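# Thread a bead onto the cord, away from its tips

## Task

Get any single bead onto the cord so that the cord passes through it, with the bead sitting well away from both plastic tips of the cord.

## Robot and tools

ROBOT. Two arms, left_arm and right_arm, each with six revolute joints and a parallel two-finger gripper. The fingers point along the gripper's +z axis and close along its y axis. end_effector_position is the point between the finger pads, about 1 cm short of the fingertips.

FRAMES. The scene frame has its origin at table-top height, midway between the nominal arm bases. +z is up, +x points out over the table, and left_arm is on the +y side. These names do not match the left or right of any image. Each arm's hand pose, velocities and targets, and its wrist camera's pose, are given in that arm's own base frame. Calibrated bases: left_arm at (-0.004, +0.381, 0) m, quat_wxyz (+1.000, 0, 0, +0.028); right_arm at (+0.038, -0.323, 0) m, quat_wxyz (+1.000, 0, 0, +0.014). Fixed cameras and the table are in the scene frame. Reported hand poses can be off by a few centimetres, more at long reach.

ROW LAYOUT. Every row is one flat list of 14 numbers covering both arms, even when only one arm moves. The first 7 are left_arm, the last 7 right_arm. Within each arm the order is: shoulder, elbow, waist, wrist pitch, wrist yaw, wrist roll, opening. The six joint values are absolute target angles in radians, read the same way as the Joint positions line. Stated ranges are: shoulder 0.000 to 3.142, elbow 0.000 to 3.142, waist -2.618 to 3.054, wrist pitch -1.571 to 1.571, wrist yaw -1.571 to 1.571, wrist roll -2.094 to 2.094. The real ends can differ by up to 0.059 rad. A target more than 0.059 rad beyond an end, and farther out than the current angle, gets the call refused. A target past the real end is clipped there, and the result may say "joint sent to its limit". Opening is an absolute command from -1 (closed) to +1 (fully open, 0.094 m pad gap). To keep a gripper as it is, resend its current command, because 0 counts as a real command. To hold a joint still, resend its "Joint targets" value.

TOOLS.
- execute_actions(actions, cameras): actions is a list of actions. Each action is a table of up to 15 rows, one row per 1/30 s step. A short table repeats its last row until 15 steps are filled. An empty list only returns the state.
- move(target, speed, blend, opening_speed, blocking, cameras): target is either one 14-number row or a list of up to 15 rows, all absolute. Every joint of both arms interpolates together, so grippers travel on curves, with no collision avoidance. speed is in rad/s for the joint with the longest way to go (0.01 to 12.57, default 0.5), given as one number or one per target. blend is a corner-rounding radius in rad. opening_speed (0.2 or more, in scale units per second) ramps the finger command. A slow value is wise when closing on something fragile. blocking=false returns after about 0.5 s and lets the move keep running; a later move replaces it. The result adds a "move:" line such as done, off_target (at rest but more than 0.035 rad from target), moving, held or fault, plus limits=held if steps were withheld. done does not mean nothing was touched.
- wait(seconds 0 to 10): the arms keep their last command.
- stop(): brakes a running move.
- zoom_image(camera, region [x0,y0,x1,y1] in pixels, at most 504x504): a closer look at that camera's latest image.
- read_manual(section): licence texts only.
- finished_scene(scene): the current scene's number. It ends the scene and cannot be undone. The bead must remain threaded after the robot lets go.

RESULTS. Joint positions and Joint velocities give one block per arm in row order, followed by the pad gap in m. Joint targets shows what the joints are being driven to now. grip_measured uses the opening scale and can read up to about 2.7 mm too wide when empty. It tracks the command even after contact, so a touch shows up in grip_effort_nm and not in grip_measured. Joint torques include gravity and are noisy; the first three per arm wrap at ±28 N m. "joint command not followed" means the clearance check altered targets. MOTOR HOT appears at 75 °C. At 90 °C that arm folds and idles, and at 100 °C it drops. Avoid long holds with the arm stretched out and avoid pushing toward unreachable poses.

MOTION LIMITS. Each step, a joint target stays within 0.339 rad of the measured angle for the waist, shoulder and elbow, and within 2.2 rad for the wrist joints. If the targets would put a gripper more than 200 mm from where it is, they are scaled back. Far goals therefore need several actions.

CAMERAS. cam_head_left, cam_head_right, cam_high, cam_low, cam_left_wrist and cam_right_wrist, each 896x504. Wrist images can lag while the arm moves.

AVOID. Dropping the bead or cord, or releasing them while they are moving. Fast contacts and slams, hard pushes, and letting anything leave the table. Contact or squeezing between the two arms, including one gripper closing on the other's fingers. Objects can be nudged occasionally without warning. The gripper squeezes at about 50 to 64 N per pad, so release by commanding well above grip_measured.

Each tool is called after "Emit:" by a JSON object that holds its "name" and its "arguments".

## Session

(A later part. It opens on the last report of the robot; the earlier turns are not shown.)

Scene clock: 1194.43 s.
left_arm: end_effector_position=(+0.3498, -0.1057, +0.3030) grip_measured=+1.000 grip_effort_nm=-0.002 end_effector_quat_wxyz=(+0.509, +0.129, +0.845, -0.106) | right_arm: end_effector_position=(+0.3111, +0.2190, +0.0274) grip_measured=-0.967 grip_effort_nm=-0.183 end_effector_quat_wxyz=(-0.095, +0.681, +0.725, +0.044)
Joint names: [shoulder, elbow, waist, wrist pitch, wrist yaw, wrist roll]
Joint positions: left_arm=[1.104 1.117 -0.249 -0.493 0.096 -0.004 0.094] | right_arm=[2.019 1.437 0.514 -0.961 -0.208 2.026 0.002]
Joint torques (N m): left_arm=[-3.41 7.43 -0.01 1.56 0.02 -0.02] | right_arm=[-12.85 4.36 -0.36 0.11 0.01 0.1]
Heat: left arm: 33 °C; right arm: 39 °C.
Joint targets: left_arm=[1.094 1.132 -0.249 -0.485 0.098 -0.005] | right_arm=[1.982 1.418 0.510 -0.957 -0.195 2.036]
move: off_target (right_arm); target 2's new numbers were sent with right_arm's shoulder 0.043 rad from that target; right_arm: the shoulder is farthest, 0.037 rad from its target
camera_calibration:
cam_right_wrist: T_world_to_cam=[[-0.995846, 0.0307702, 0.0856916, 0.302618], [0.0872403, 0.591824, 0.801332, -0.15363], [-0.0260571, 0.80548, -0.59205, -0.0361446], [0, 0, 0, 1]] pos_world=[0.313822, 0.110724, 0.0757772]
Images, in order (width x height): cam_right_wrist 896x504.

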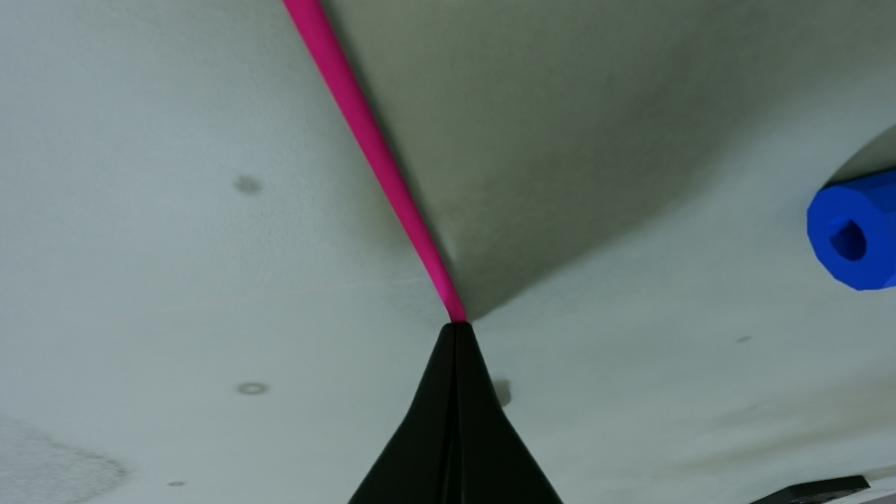

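Emit:
{"name": "move", "arguments": {"target": [[1.094, 1.132, -0.249, -0.485, 0.098, -0.005, 1.0, 1.982, 1.418, 0.510, -0.957, -0.195, 2.036, -0.5], [1.094, 1.132, -0.249, -0.485, 0.098, -0.005, 1.0, 1.99, 1.53, 0.510, -1.02, -0.195, 2.036, -0.5], [1.094, 1.132, -0.249, -0.485, 0.098, -0.005, 1.0, 2.0425, 1.576, 0.6185, -1.094, 0.015, 2.056, -0.5]], "speed": 0.15, "cameras": ["cam_right_wrist"]}}

Scene clock: 1226.13 s.
left_arm: end_effector_position=(+0.3498, -0.1057, +0.3030) grip_measured=+1.000 grip_effort_nm=0.002 end_effector_quat_wxyz=(+0.509, +0.129, +0.845, -0.106) | right_arm: end_effector_position=(+0.3150, +0.2238, +0.0481) grip_measured=-0.503 grip_effort_nm=0.134 end_effector_quat_wxyz=(+0.000, +0.657, +0.754, +0.015)
Joint names: [shoulder, elbow, waist, wrist pitch, wrist yaw, wrist roll]
Joint positions: left_arm=[1.104 1.117 -0.249 -0.493 0.096 -0.004 0.094] | right_arm=[2.019 1.538 0.612 -1.061 -0.006 2.046 0.023]
Joint torques (N m): left_arm=[-3.38 7.42 0.02 1.57 0.02 -0.02] | right_arm=[-8.28 8.91 0.57 -0.22 0.19 0.11]
Heat: left arm: 33 °C; right arm: 35 °C.
Joint targets: left_arm=[1.094 1.132 -0.249 -0.485 0.098 -0.005] | right_arm=[2.042 1.576 0.618 -1.094 0.015 2.056]
move: off_target (right_arm); right_arm: the elbow is farthest, 0.038 rad from its target
camera_calibration:
cam_right_wrist: T_world_to_cam=[[-0.999149, -0.0356725, -0.0207247, 0.325583], [-0.0400945, 0.721266, 0.691497, -0.156892], [-0.00971942, 0.691739, -0.722082, -0.00114055], [0, 0, 0, 1]] pos_world=[0.319004, 0.125564, 0.114414]
Images, in order (width x height): cam_right_wrist 896x504.

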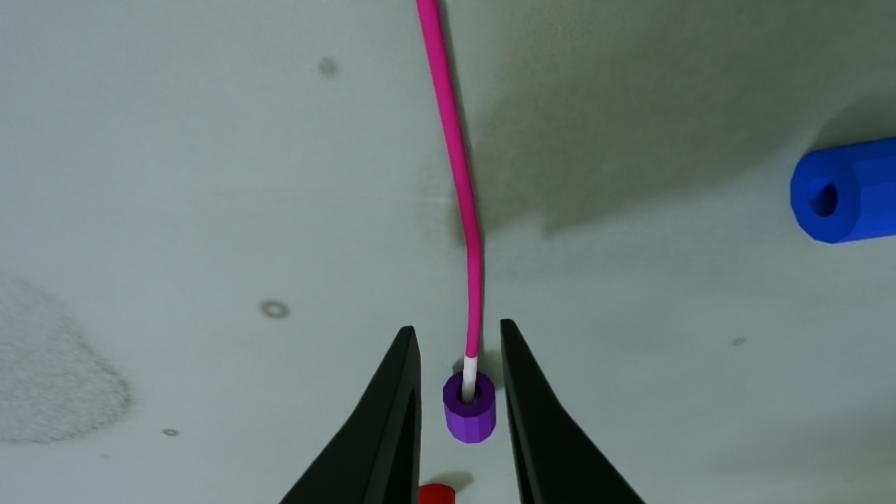

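Emit:
{"name": "move", "arguments": {"target": [1.094, 1.132, -0.249, -0.485, 0.098, -0.005, 1.0, 2.080, 1.489, 0.629, -0.988, 0.015, 2.056, -0.5], "speed": 0.1, "cameras": ["cam_right_wrist"]}}

Scene clock: 1242.17 s.
left_arm: end_effector_position=(+0.3498, -0.1057, +0.3030) grip_measured=+1.000 grip_effort_nm=0.002 end_effector_quat_wxyz=(+0.509, +0.129, +0.845, -0.106) | right_arm: end_effector_position=(+0.3159, +0.2281, +0.0252) grip_measured=-0.503 grip_effort_nm=0.134 end_effector_quat_wxyz=(+0.000, +0.654, +0.756, +0.011)
Joint names: [shoulder, elbow, waist, wrist pitch, wrist yaw, wrist roll]
Joint positions: left_arm=[1.104 1.117 -0.249 -0.493 0.096 -0.004 0.094] | right_arm=[2.061 1.507 0.621 -0.994 -0.005 2.047 0.023]
Joint torques (N m): left_arm=[-3.4 7.42 0.02 1.57 0.02 -0.02] | right_arm=[-8.83 4.42 0.79 0.11 0.18 0.12]
Heat: left arm: 33 °C; right arm: 33 °C.
Joint targets: left_arm=[1.094 1.132 -0.249 -0.485 0.098 -0.005] | right_arm=[2.080 1.489 0.629 -0.988 0.015 2.056]
move: done
camera_calibration:
cam_right_wrist: T_world_to_cam=[[-0.998912, -0.0437397, -0.0162048, 0.32786], [-0.0428806, 0.724375, 0.688071, -0.143777], [-0.0183577, 0.688017, -0.725462, -0.0169791], [0, 0, 0, 1]] pos_world=[0.321026, 0.130171, 0.0919242]
Images, in order (width x height): cam_right_wrist 896x504.

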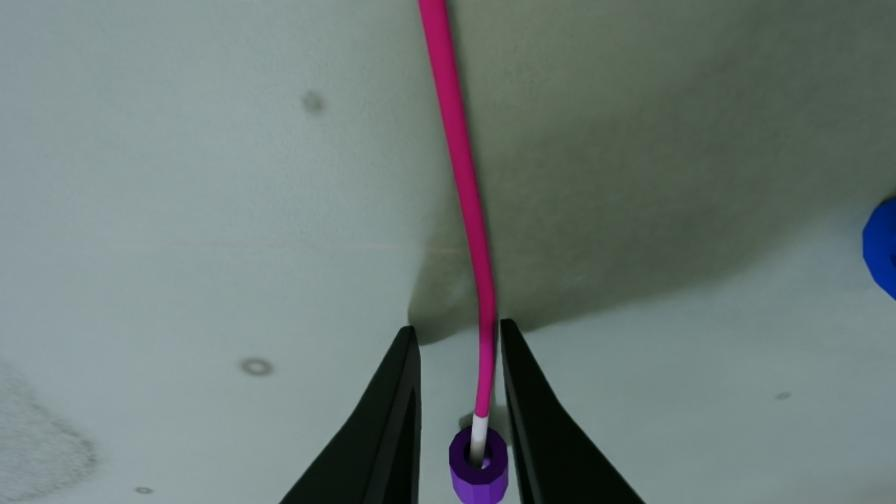

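Emit:
{"name": "move", "arguments": {"target": [[1.094, 1.132, -0.249, -0.485, 0.098, -0.005, 1.0, 2.080, 1.489, 0.6606, -0.988, 0.015, 2.09, -0.5], [1.094, 1.132, -0.249, -0.485, 0.098, -0.005, 1.0, 2.080, 1.489, 0.6606, -0.988, 0.015, 2.09, -0.97]], "speed": 0.06, "opening_speed": 0.3, "cameras": ["cam_right_wrist", "cam_low"]}}

Scene clock: 1261.63 s.
left_arm: end_effector_position=(+0.3498, -0.1057, +0.3030) grip_measured=+1.000 grip_effort_nm=0.007 end_effector_quat_wxyz=(+0.509, +0.129, +0.845, -0.106) | right_arm: end_effector_position=(+0.3088, +0.2385, +0.0252) grip_measured=-0.966 grip_effort_nm=-0.232 end_effector_quat_wxyz=(+0.001, +0.651, +0.759, +0.012)
Joint names: [shoulder, elbow, waist, wrist pitch, wrist yaw, wrist roll]
Joint positions: left_arm=[1.104 1.117 -0.249 -0.493 0.096 -0.004 0.094] | right_arm=[2.061 1.507 0.654 -0.992 -0.003 2.072 0.002]
Joint torques (N m): left_arm=[-3.41 7.42 0.01 1.56 0.02 -0.02] | right_arm=[-8.9 4.4 0.57 0.11 0.15 0.09]
Heat: left arm: 33 °C; right arm: 35 °C.
Joint targets: left_arm=[1.094 1.132 -0.249 -0.485 0.098 -0.005] | right_arm=[2.080 1.489 0.661 -0.988 0.015 2.082]
joint sent to its limit (right arm) — the wrist roll, upper limit.
move: done; joint sent to its limit at target 1
camera_calibration:
cam_right_wrist: T_world_to_cam=[[-0.998517, -0.0512515, -0.0183859, 0.322863], [-0.0498302, 0.724024, 0.687972, -0.149485], [-0.0219478, 0.687868, -0.725504, -0.0230947], [0, 0, 0, 1]] pos_world=[0.314428, 0.140664, 0.092022]
Images, in order (width x height): cam_low 896x504, cam_right_wrist 896x504.

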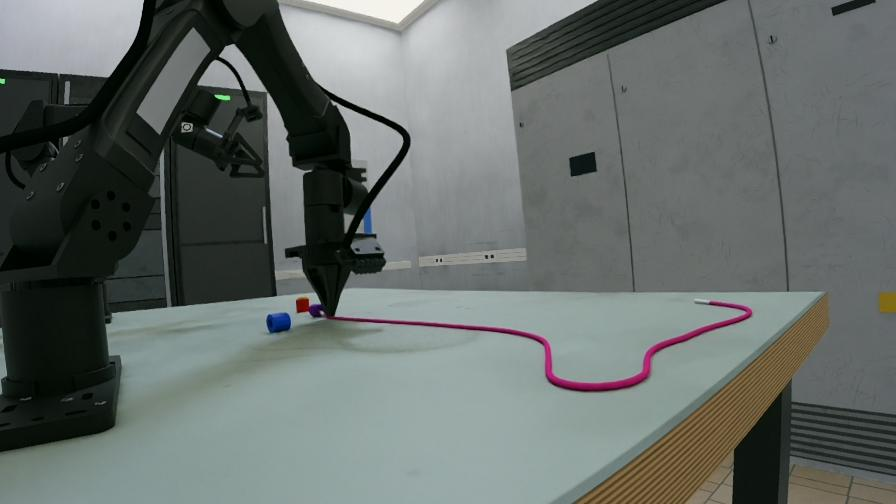

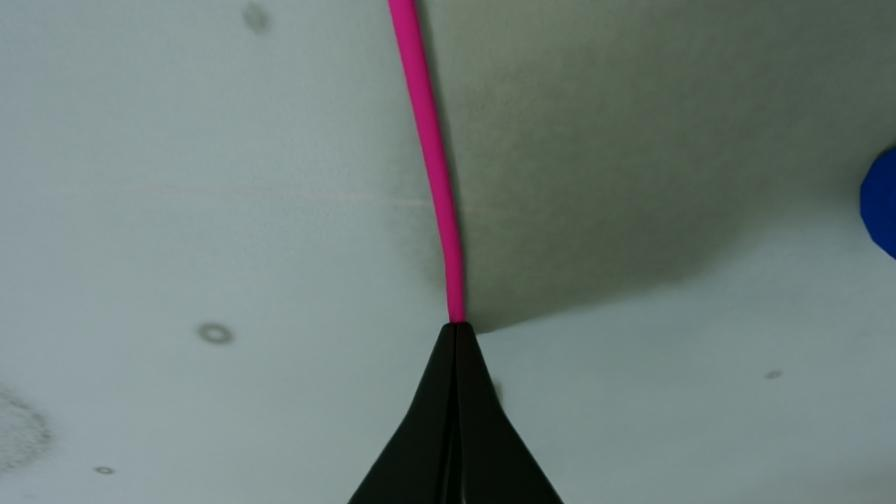

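Emit:
{"name": "zoom_image", "arguments": {"camera": "cam_right_wrist", "region": [400, 260, 520, 380]}}

Emit:
{"name": "zoom_image", "arguments": {"camera": "cam_low", "region": [290, 270, 380, 330]}}

Scaled by 4.200 from the camera's 896x504 image, which has a finer 1280x720 frame.

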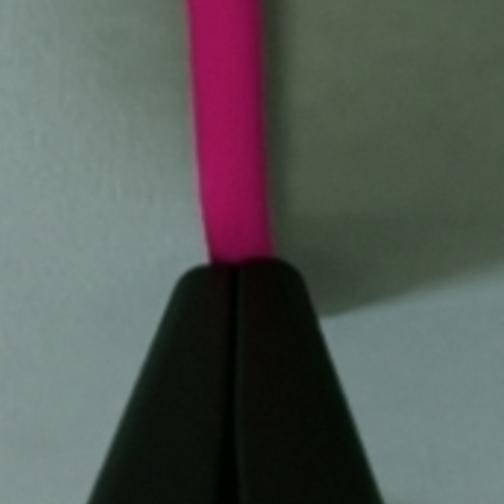

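Scaled by 5.600 from the camera's 896x504 image, which has a finer 1280x720 frame.

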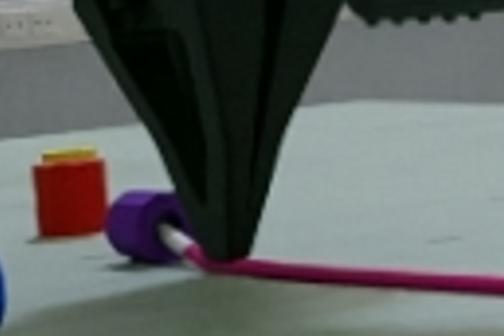

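Emit:
{"name": "move", "arguments": {"target": [[1.094, 1.132, -0.249, -0.485, 0.098, -0.005, 1.0, 2.080, 1.489, 0.6606, -0.988, 0.015, 2.08, -0.6], [1.094, 1.132, -0.249, -0.485, 0.098, -0.005, 1.0, 2.091, 1.489, 0.6606, -0.978, 0.015, 2.08, -0.6]], "speed": 0.05, "opening_speed": 0.4, "cameras": ["cam_right_wrist", "cam_low"]}}

Emit:
{"name": "zoom_image", "arguments": {"camera": "cam_low", "region": [290, 270, 380, 330]}}

Scene clock: 1276.83 s.
left_arm: end_effector_position=(+0.3498, -0.1057, +0.3030) grip_measured=+1.000 grip_effort_nm=-0.002 end_effector_quat_wxyz=(+0.509, +0.129, +0.845, -0.106) | right_arm: end_effector_position=(+0.3094, +0.2393, +0.0229) grip_measured=-0.603 grip_effort_nm=0.129 end_effector_quat_wxyz=(+0.001, +0.651, +0.759, +0.012)
Joint names: [shoulder, elbow, waist, wrist pitch, wrist yaw, wrist roll]
Joint positions: left_arm=[1.104 1.117 -0.249 -0.493 0.096 -0.004 0.094] | right_arm=[2.067 1.507 0.654 -0.986 -0.003 2.072 0.019]
Joint torques (N m): left_arm=[-3.41 7.43 0.01 1.56 0.02 -0.02] | right_arm=[-8.61 4.45 0.55 0.14 0.17 0.1]
Heat: left arm: 33 °C; right arm: 35 °C.
Joint targets: left_arm=[1.094 1.132 -0.249 -0.485 0.098 -0.005] | right_arm=[2.091 1.489 0.661 -0.978 0.015 2.080]
move: done
camera_calibration:
cam_right_wrist: T_world_to_cam=[[-0.99847, -0.0520402, -0.01872, 0.323687], [-0.0506273, 0.723828, 0.688121, -0.14818], [-0.0222599, 0.688015, -0.725355, -0.0252336], [0, 0, 0, 1]] pos_world=[0.315128, 0.141462, 0.0897215]
Images, in order (width x height): cam_low 896x504, cam_right_wrist 896x504.

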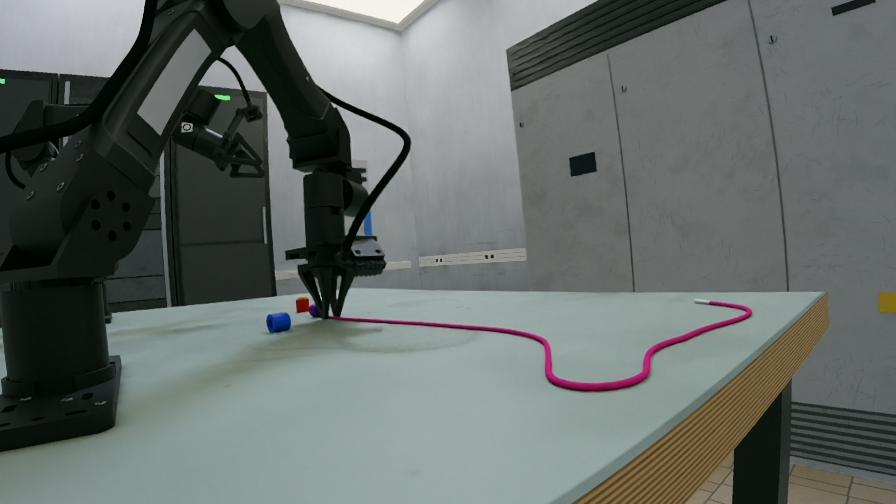

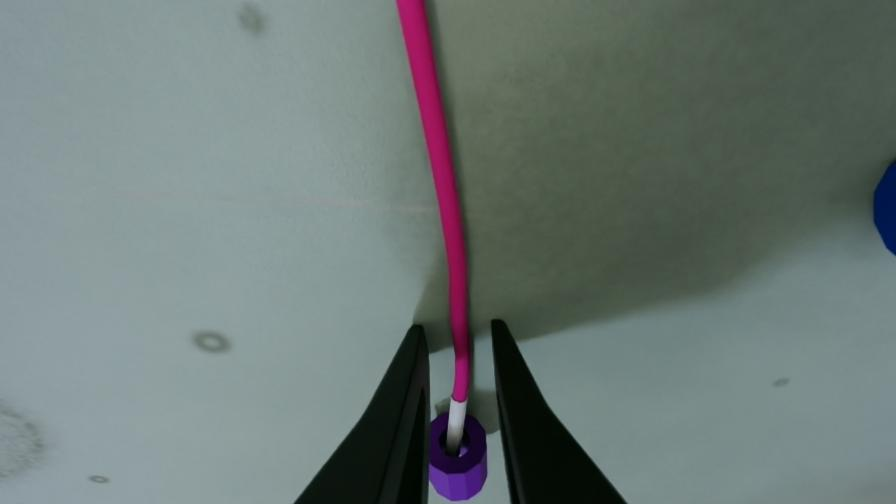

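Scaled by 5.600 from the camera's 896x504 image, which has a finer 1280x720 frame.

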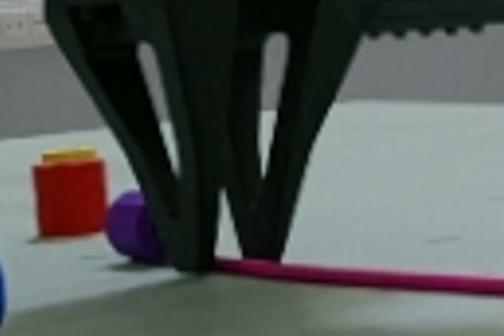

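Emit:
{"name": "move", "arguments": {"target": [[1.094, 1.132, -0.249, -0.485, 0.098, -0.005, 1.0, 2.098, 1.489, 0.6606, -0.970, 0.015, 2.08, -0.6], [1.094, 1.132, -0.249, -0.485, 0.098, -0.005, 1.0, 2.098, 1.489, 0.6606, -0.970, 0.015, 2.08, -0.97]], "speed": 0.05, "opening_speed": 0.4, "cameras": ["cam_right_wrist", "cam_low"]}}

Emit:
{"name": "zoom_image", "arguments": {"camera": "cam_low", "region": [290, 270, 380, 330]}}

Scene clock: 1285.23 s.
left_arm: end_effector_position=(+0.3498, -0.1057, +0.3030) grip_measured=+1.000 grip_effort_nm=-0.002 end_effector_quat_wxyz=(+0.509, +0.129, +0.845, -0.106) | right_arm: end_effector_position=(+0.3134, +0.2420, +0.0230) grip_measured=-0.946 grip_effort_nm=-1.004 end_effector_quat_wxyz=(+0.004, +0.651, +0.759, +0.022)
Joint names: [shoulder, elbow, waist, wrist pitch, wrist yaw, wrist roll]
Joint positions: left_arm=[1.104 1.117 -0.249 -0.493 0.096 -0.004 0.094] | right_arm=[2.068 1.507 0.654 -0.966 -0.001 2.072 0.003]
Joint torques (N m): left_arm=[-3.4 7.43 -0.01 1.57 0.02 -0.02] | right_arm=[-8.1 4.49 0.53 0.08 0.14 0.09]
Heat: left arm: 33 °C; right arm: 35 °C.
Joint targets: left_arm=[1.094 1.132 -0.249 -0.485 0.098 -0.005] | right_arm=[2.098 1.489 0.661 -0.970 0.015 2.080]
move: done
camera_calibration:
cam_right_wrist: T_world_to_cam=[[-0.998039, -0.0517489, -0.0352282, 0.328012], [-0.0616799, 0.716651, 0.6947, -0.144927], [-0.0107036, 0.69551, -0.718437, -0.0326302], [0, 0, 0, 1]] pos_world=[0.31808, 0.143531, 0.0887936]
Images, in order (width x height): cam_low 896x504, cam_right_wrist 896x504.

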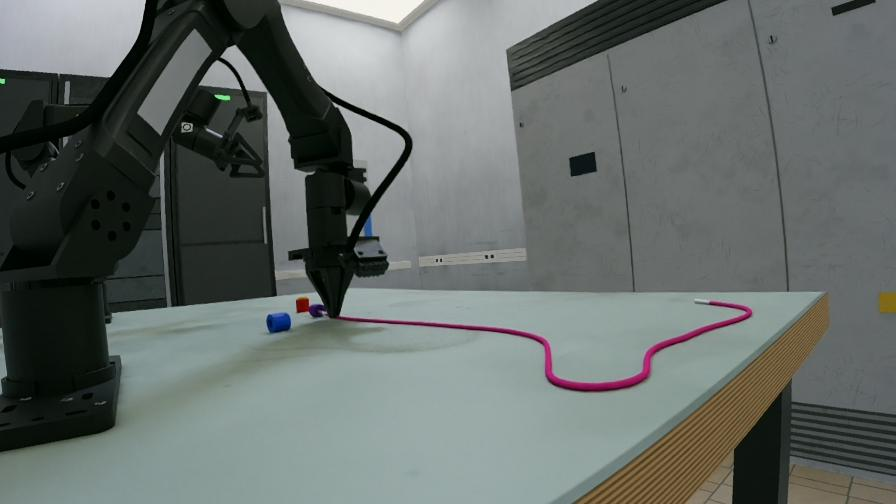

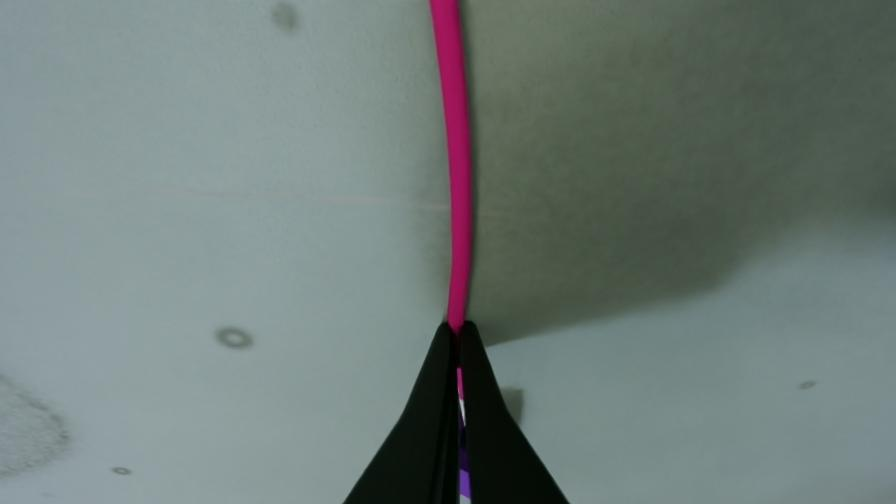

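Scaled by 5.600 from the camera's 896x504 image, which has a finer 1280x720 frame.

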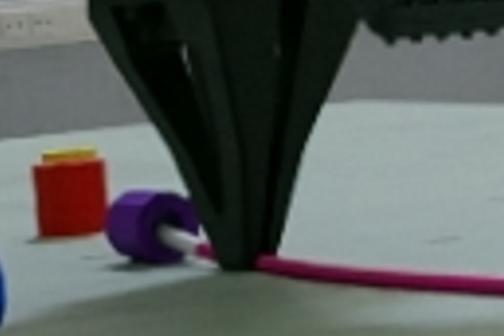

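Emit:
{"name": "move", "arguments": {"target": [[1.094, 1.132, -0.249, -0.485, 0.098, -0.005, 1.0, 2.02, 1.555, 0.6606, -0.970, -0.05, 2.08, -0.97], [1.094, 1.132, -0.249, -0.485, 0.098, -0.005, 1.0, 1.985, 1.572, 0.4855, -1.095, -0.365, 1.906, -0.97]], "speed": 0.15, "cameras": ["cam_right_wrist", "cam_low"]}}

Emit:
{"name": "zoom_image", "arguments": {"camera": "cam_low", "region": [280, 240, 400, 330]}}

Scene clock: 1324.10 s.
left_arm: end_effector_position=(+0.3498, -0.1057, +0.3030) grip_measured=+1.000 grip_effort_nm=0.002 end_effector_quat_wxyz=(+0.509, +0.129, +0.845, -0.106) | right_arm: end_effector_position=(+0.3084, +0.2369, +0.0539) grip_measured=-0.949 grip_effort_nm=-1.053 end_effector_quat_wxyz=(-0.164, +0.638, +0.749, +0.070)
Joint names: [shoulder, elbow, waist, wrist pitch, wrist yaw, wrist roll]
Joint positions: left_arm=[1.104 1.117 -0.249 -0.493 0.096 -0.004 0.094] | right_arm=[2.031 1.534 0.492 -1.063 -0.357 1.906 0.002]
Joint torques (N m): left_arm=[-3.41 7.43 0.01 1.57 0.02 -0.02] | right_arm=[-13.86 8.8 -0.55 -0.3 -0.28 0]
Heat: left arm: 33 °C; right arm: 34 °C.
Joint targets: left_arm=[1.094 1.132 -0.249 -0.485 0.098 -0.005] | right_arm=[1.985 1.572 0.486 -1.095 -0.365 1.906]
move: off_target (right_arm); right_arm: the shoulder is farthest, 0.046 rad from its target
camera_calibration:
cam_right_wrist: T_world_to_cam=[[-0.987229, -0.0802411, 0.137627, 0.317946], [0.0818989, 0.485367, 0.870466, -0.162069], [-0.136647, 0.87062, -0.472597, -0.0227528], [0, 0, 0, 1]] pos_world=[0.32405, 0.123985, 0.0865652]
Images, in order (width x height): cam_low 896x504, cam_right_wrist 896x504.

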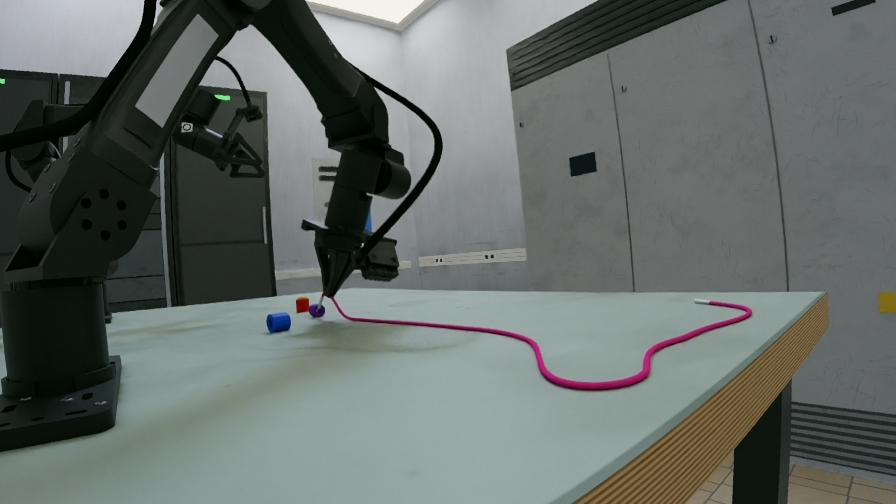

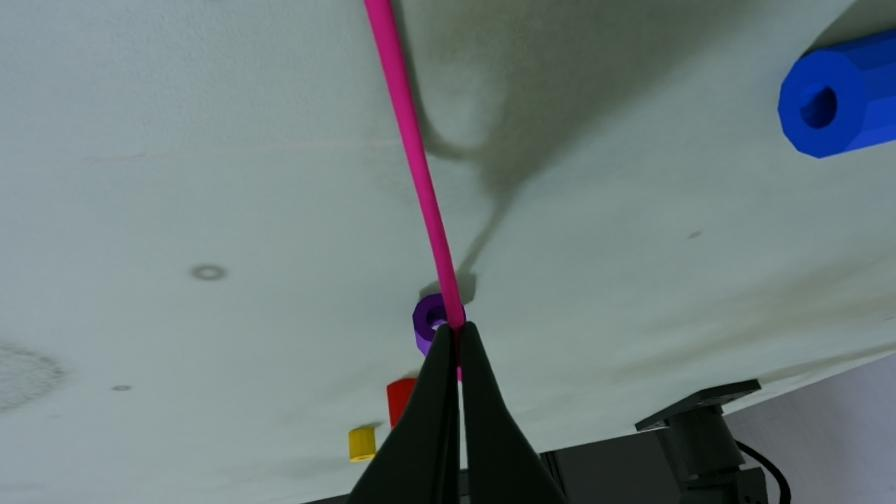

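Scaled by 4.200 from the camera's 896x504 image, which has a finer 1280x720 frame.

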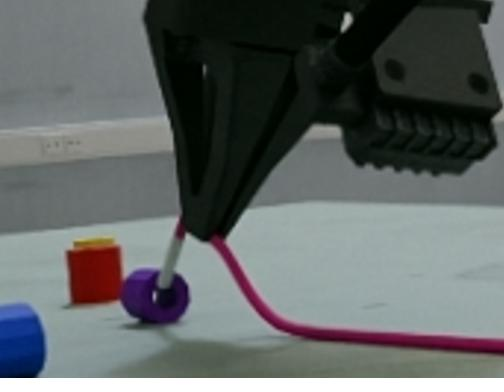

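Emit:
{"name": "move", "arguments": {"target": [[1.094, 1.132, -0.249, -0.485, 0.098, -0.005, 1.0, 1.95, 1.65, 0.4855, -1.15, -0.365, 1.906, -0.97], [1.094, 1.132, -0.249, -0.485, 0.098, -0.005, 1.0, 1.785, 1.756, 0.452, -1.486, 0.012, 1.564, -0.97]], "speed": 0.3, "cameras": ["cam_right_wrist", "cam_low", "cam_high"]}}

Emit:
{"name": "zoom_image", "arguments": {"camera": "cam_low", "region": [280, 130, 460, 330]}}

Scene clock: 1613.60 s.
left_arm: end_effector_position=(+0.3498, -0.1057, +0.3030) grip_measured=+1.000 grip_effort_nm=-0.002 end_effector_quat_wxyz=(+0.509, +0.129, +0.845, -0.106) | right_arm: end_effector_position=(+0.3013, +0.1522, +0.1613) grip_measured=-0.949 grip_effort_nm=-1.057 end_effector_quat_wxyz=(-0.001, +0.525, +0.851, +0.008)
Joint names: [shoulder, elbow, waist, wrist pitch, wrist yaw, wrist roll]
Joint positions: left_arm=[1.104 1.117 -0.249 -0.493 0.096 -0.004 0.094] | right_arm=[1.819 1.719 0.46 -1.459 -0.009 1.566 0.002]
Joint torques (N m): left_arm=[-3.38 7.42 0.01 1.57 0.02 -0.02] | right_arm=[-11.11 8.8 -0.68 -0.21 0.19 0.05]
Heat: left arm: 33 °C; right arm: 42 °C.
Joint targets: left_arm=[1.094 1.132 -0.249 -0.485 0.098 -0.005] | right_arm=[1.785 1.756 0.452 -1.486 0.012 1.564]
move: off_target (right_arm); right_arm: the elbow is farthest, 0.037 rad from its target
camera_calibration:
cam_right_wrist: T_world_to_cam=[[-0.934331, -0.356233, -0.0111058, 0.339428], [-0.267002, 0.678974, 0.683889, -0.108132], [-0.236083, 0.641944, -0.729501, 0.207012], [0, 0, 0, 1]] pos_world=[0.337139, 0.0614438, 0.228736]
Images, in order (width x height): cam_high 896x504, cam_low 896x504, cam_right_wrist 896x504.

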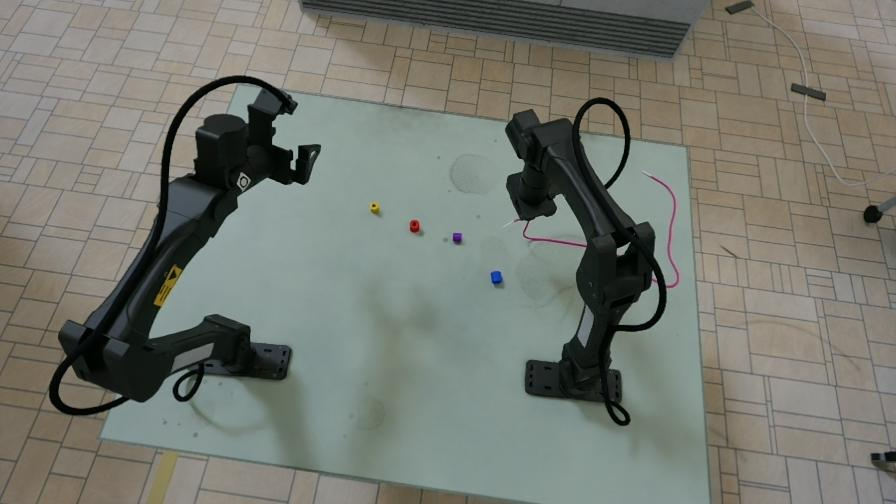

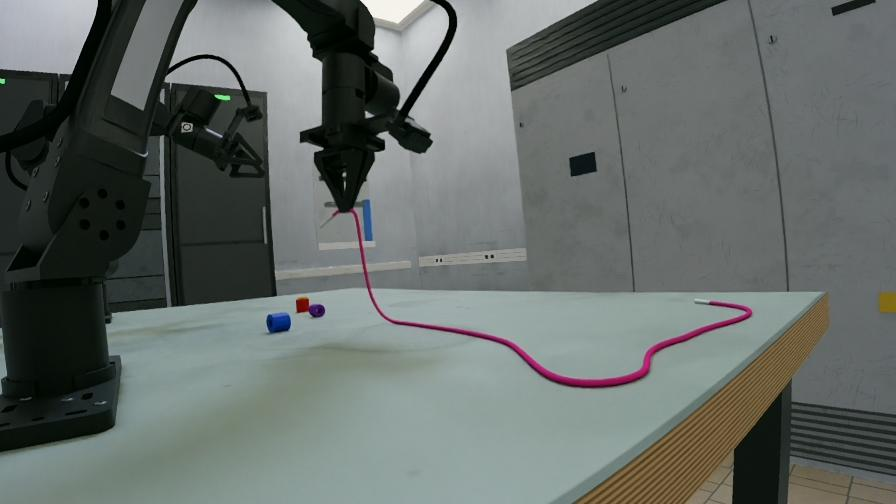

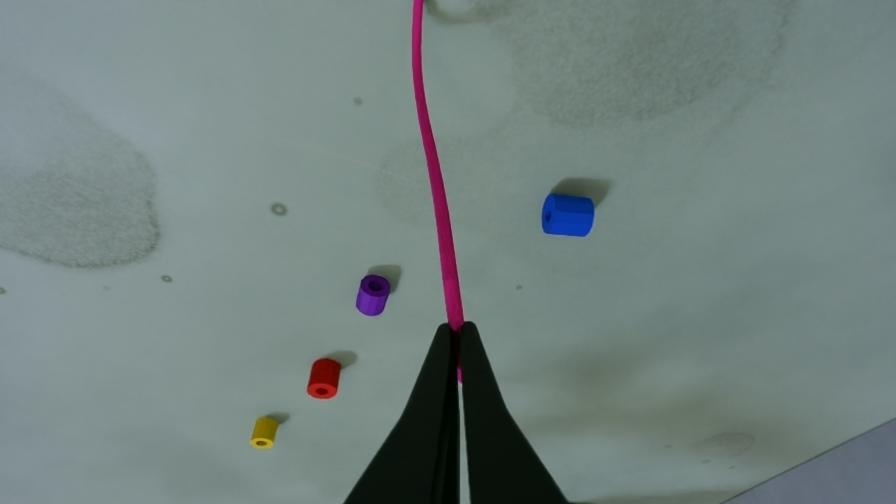

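Scaled by 2.520 from the camera's 896x504 image, which has a finer 1280x720 frame.

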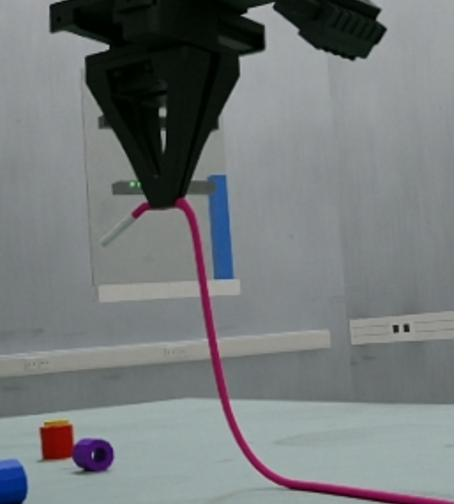

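Emit:
{"name": "move", "arguments": {"target": [1.094, 1.132, -0.249, -0.485, 0.098, -0.005, 1.0, 1.976, 1.447, 0.746, -1.046, 0.015, 1.756, -0.97], "speed": 0.25, "cameras": ["cam_right_wrist", "cam_low"]}}

Emit:
{"name": "zoom_image", "arguments": {"camera": "cam_low", "region": [230, 200, 410, 350]}}

Scene clock: 1765.03 s.
left_arm: end_effector_position=(+0.3498, -0.1057, +0.3030) grip_measured=+1.000 grip_effort_nm=-0.002 end_effector_quat_wxyz=(+0.509, +0.129, +0.845, -0.106) | right_arm: end_effector_position=(+0.2700, +0.2506, +0.0498) grip_measured=-0.949 grip_effort_nm=-1.053 end_effector_quat_wxyz=(+0.000, +0.481, +0.877, +0.009)
Joint names: [shoulder, elbow, waist, wrist pitch, wrist yaw, wrist roll]
Joint positions: left_arm=[1.104 1.117 -0.249 -0.493 0.096 -0.004 0.094] | right_arm=[1.962 1.463 0.743 -1.056 -0.006 1.746 0.002]
Joint torques (N m): left_arm=[-3.38 7.43 0.02 1.56 0.02 -0.01] | right_arm=[-8.46 4.68 0.29 0.12 0.19 0.11]
Heat: left arm: 33 °C; right arm: 42 °C.
Joint targets: left_arm=[1.094 1.132 -0.249 -0.485 0.098 -0.005] | right_arm=[1.976 1.447 0.746 -1.046 0.015 1.756]
move: done
camera_calibration:
cam_right_wrist: T_world_to_cam=[[-0.893074, -0.449702, -0.0137074, 0.356425], [-0.336603, 0.647632, 0.683573, -0.0803251], [-0.298527, 0.615095, -0.729754, 0.078711], [0, 0, 0, 1]] pos_world=[0.314773, 0.163891, 0.117233]
Images, in order (width x height): cam_low 896x504, cam_right_wrist 896x504.

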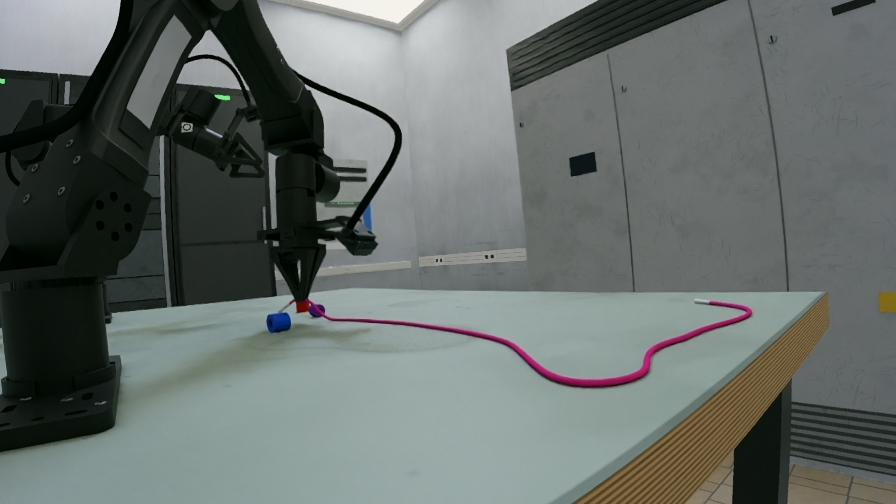

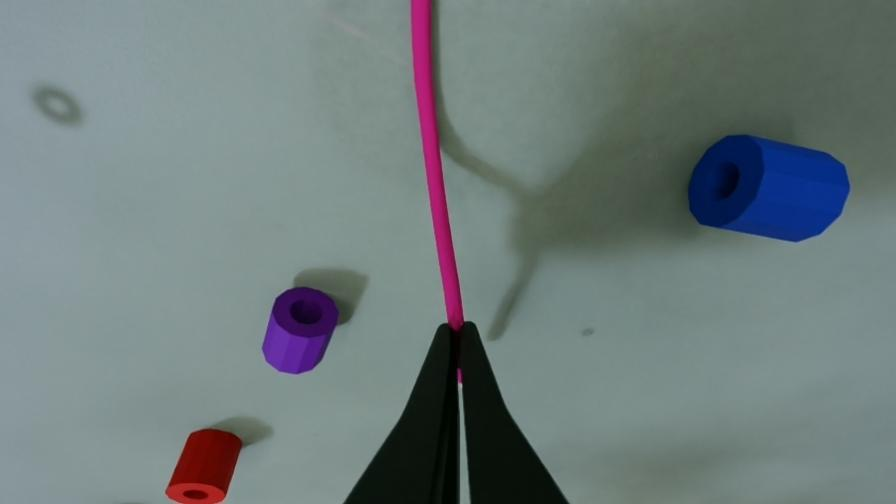

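Scaled by 2.800 from the camera's 896x504 image, which has a finer 1280x720 frame.

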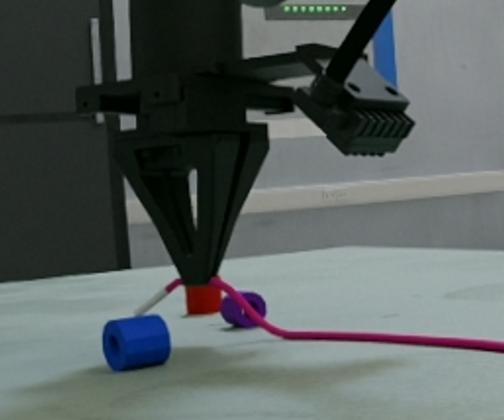

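Emit:
{"name": "move", "arguments": {"target": [[1.094, 1.132, -0.249, -0.485, 0.098, -0.005, 1.0, 2.0236, 1.401, 0.750, -0.958, 0.015, 1.756, -0.97], [1.094, 1.132, -0.249, -0.485, 0.098, -0.005, 1.0, 2.0236, 1.401, 0.750, -0.958, 0.015, 1.756, -0.6]], "speed": 0.1, "opening_speed": 0.4, "cameras": ["cam_right_wrist"]}}

Scene clock: 1778.53 s.
left_arm: end_effector_position=(+0.3498, -0.1057, +0.3030) grip_measured=+1.000 grip_effort_nm=0.002 end_effector_quat_wxyz=(+0.509, +0.129, +0.845, -0.106) | right_arm: end_effector_position=(+0.2729, +0.2533, +0.0238) grip_measured=-0.603 grip_effort_nm=0.134 end_effector_quat_wxyz=(+0.000, +0.481, +0.876, +0.009)
Joint names: [shoulder, elbow, waist, wrist pitch, wrist yaw, wrist roll]
Joint positions: left_arm=[1.104 1.117 -0.249 -0.493 0.096 -0.004 0.094] | right_arm=[2.006 1.419 0.743 -0.967 -0.006 1.747 0.019]
Joint torques (N m): left_arm=[-3.4 7.42 -0.01 1.56 0.01 -0.01] | right_arm=[-8.39 4.37 0.64 0.14 0.2 0.1]
Heat: left arm: 33 °C; right arm: 38 °C.
Joint targets: left_arm=[1.094 1.132 -0.249 -0.485 0.098 -0.005] | right_arm=[2.024 1.401 0.750 -0.958 0.015 1.756]
move: done
camera_calibration:
cam_right_wrist: T_world_to_cam=[[-0.893589, -0.448666, -0.0140454, 0.359803], [-0.336028, 0.647853, 0.683646, -0.0635847], [-0.297629, 0.615618, -0.729679, 0.0585326], [0, 0, 0, 1]] pos_world=[0.317571, 0.166591, 0.0912329]
Images, in order (width x height): cam_right_wrist 896x504.

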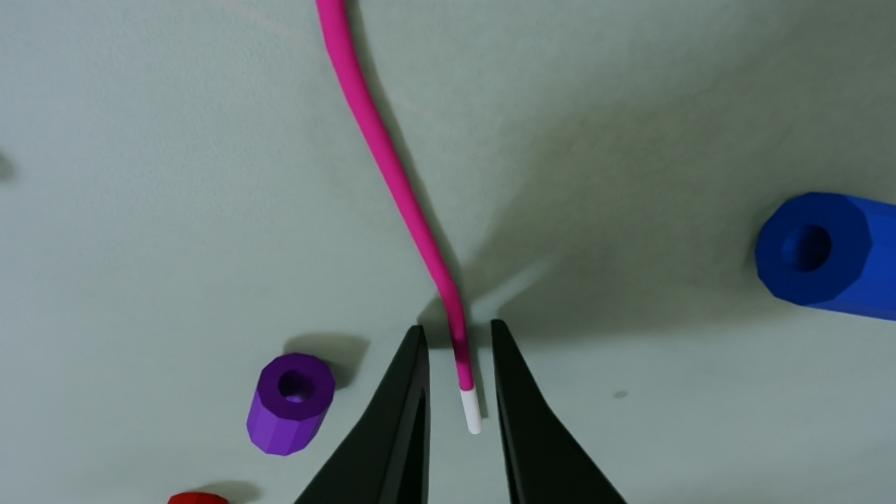

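Emit:
{"name": "move", "arguments": {"target": [[1.094, 1.132, -0.249, -0.485, 0.098, -0.005, 1.0, 2.0236, 1.500, 0.8345, -0.99, 0.015, 1.814, -0.6], [1.094, 1.132, -0.249, -0.485, 0.098, -0.005, 1.0, 2.0536, 1.500, 0.8345, -0.985, 0.015, 1.814, -0.6]], "speed": 0.1, "cameras": ["cam_right_wrist"]}}

Scene clock: 1818.73 s.
left_arm: end_effector_position=(+0.3498, -0.1057, +0.3030) grip_measured=+1.000 grip_effort_nm=-0.002 end_effector_quat_wxyz=(+0.509, +0.129, +0.845, -0.106) | right_arm: end_effector_position=(+0.2589, +0.2850, +0.0240) grip_measured=-0.603 grip_effort_nm=0.134 end_effector_quat_wxyz=(+0.002, +0.469, +0.883, +0.016)
Joint names: [shoulder, elbow, waist, wrist pitch, wrist yaw, wrist roll]
Joint positions: left_arm=[1.104 1.117 -0.249 -0.493 0.096 -0.004 0.094] | right_arm=[2.037 1.466 0.828 -0.967 -0.005 1.804 0.019]
Joint torques (N m): left_arm=[-3.38 7.42 0.01 1.56 0.02 -0.02] | right_arm=[-8.85 8.46 0.51 -0.1 0.18 0.13]
Heat: left arm: 33 °C; right arm: 37 °C.
Joint targets: left_arm=[1.094 1.132 -0.249 -0.485 0.098 -0.005] | right_arm=[2.054 1.500 0.834 -0.985 0.015 1.814]
move: done
camera_calibration:
cam_right_wrist: T_world_to_cam=[[-0.880145, -0.473851, -0.0284799, 0.365455], [-0.361476, 0.630111, 0.687237, -0.0773581], [-0.307702, 0.615163, -0.725875, 0.0376662], [0, 0, 0, 1]] pos_world=[0.30528, 0.198745, 0.0909124]
Images, in order (width x height): cam_right_wrist 896x504.

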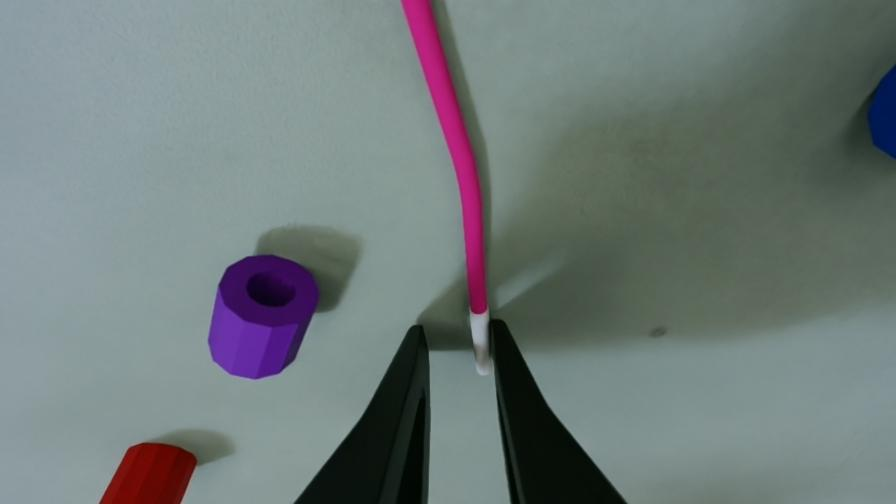

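Emit:
{"name": "move", "arguments": {"target": [[1.094, 1.132, -0.249, -0.485, 0.098, -0.005, 1.0, 2.0566, 1.500, 0.808, -1.008, 0.015, 1.814, -0.6]], "speed": 0.1, "cameras": ["cam_right_wrist"]}}

Scene clock: 1830.77 s.
left_arm: end_effector_position=(+0.3498, -0.1057, +0.3030) grip_measured=+1.000 grip_effort_nm=0.002 end_effector_quat_wxyz=(+0.509, +0.129, +0.845, -0.106) | right_arm: end_effector_position=(+0.2610, +0.2793, +0.0240) grip_measured=-0.603 grip_effort_nm=0.134 end_effector_quat_wxyz=(+0.000, +0.475, +0.880, +0.011)
Joint names: [shoulder, elbow, waist, wrist pitch, wrist yaw, wrist roll]
Joint positions: left_arm=[1.104 1.117 -0.249 -0.493 0.096 -0.004 0.094] | right_arm=[2.037 1.466 0.814 -0.978 -0.005 1.805 0.019]
Joint torques (N m): left_arm=[-3.38 7.43 -0.01 1.57 0.02 -0.02] | right_arm=[-8.53 8.35 -0.57 -0.25 0.2 0.1]
Heat: left arm: 33 °C; right arm: 38 °C.
Joint targets: left_arm=[1.094 1.132 -0.249 -0.485 0.098 -0.005] | right_arm=[2.057 1.500 0.808 -1.008 0.015 1.814]
move: done
camera_calibration:
cam_right_wrist: T_world_to_cam=[[-0.887273, -0.460892, -0.0180007, 0.362605], [-0.346826, 0.640938, 0.684771, -0.0798243], [-0.304068, 0.613822, -0.728536, 0.0412316], [0, 0, 0, 1]] pos_world=[0.306582, 0.192975, 0.0912272]
Images, in order (width x height): cam_right_wrist 896x504.

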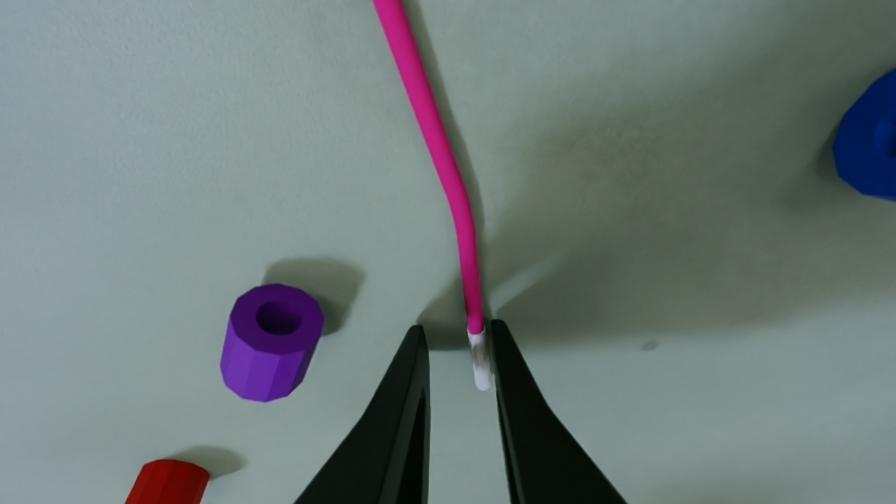

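Emit:
{"name": "move", "arguments": {"target": [1.094, 1.132, -0.249, -0.485, 0.098, -0.005, 1.0, 2.0566, 1.500, 0.808, -1.008, 0.015, 1.814, -0.97], "speed": 0.1, "opening_speed": 0.3, "cameras": ["cam_right_wrist", "cam_low"]}}

Emit:
{"name": "zoom_image", "arguments": {"camera": "cam_right_wrist", "region": [400, 260, 520, 420]}}

Scene clock: 1843.90 s.
left_arm: end_effector_position=(+0.3498, -0.1057, +0.3030) grip_measured=+1.000 grip_effort_nm=0.002 end_effector_quat_wxyz=(+0.509, +0.129, +0.845, -0.106) | right_arm: end_effector_position=(+0.2607, +0.2790, +0.0240) grip_measured=-0.935 grip_effort_nm=-0.999 end_effector_quat_wxyz=(+0.000, +0.475, +0.880, +0.010)
Joint names: [shoulder, elbow, waist, wrist pitch, wrist yaw, wrist roll]
Joint positions: left_arm=[1.104 1.117 -0.249 -0.493 0.096 -0.004 0.094] | right_arm=[2.037 1.466 0.814 -0.98 -0.005 1.805 0.003]
Joint torques (N m): left_arm=[-3.38 7.42 -0.01 1.56 0.02 -0.01] | right_arm=[-8.61 8.42 -0.53 -0.22 0.18 0.1]
Heat: left arm: 33 °C; right arm: 38 °C.
Joint targets: left_arm=[1.094 1.132 -0.249 -0.485 0.098 -0.005] | right_arm=[2.057 1.500 0.808 -1.008 0.015 1.814]
move: done
camera_calibration:
cam_right_wrist: T_world_to_cam=[[-0.88732, -0.460855, -0.0166022, 0.362219], [-0.346087, 0.64169, 0.68444, -0.0801094], [-0.304774, 0.613063, -0.72888, 0.0416879], [0, 0, 0, 1]] pos_world=[0.306385, 0.192779, 0.0912291]
Images, in order (width x height): cam_low 896x504, cam_right_wrist 896x504.

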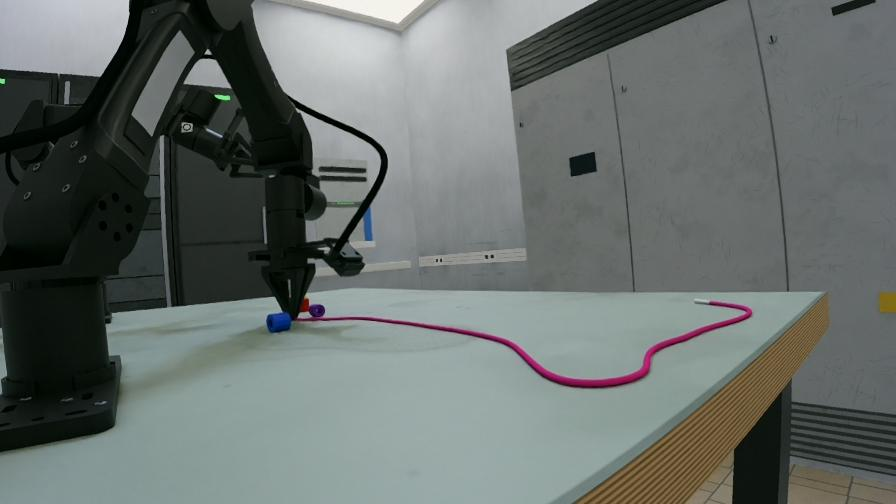

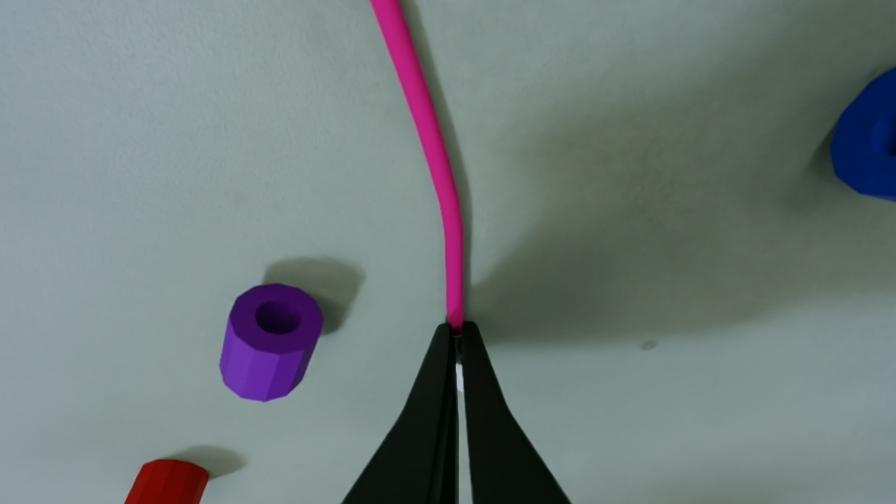

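Scaled by 3.150 from the camera's 896x504 image, which has a finer 1280x720 frame.

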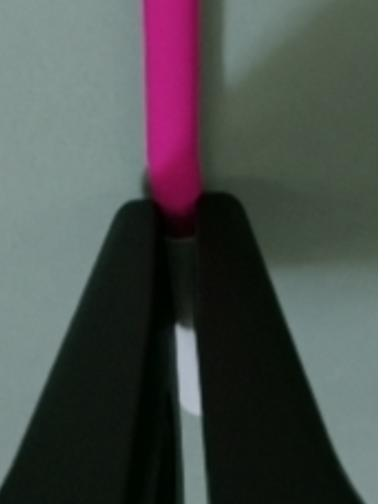

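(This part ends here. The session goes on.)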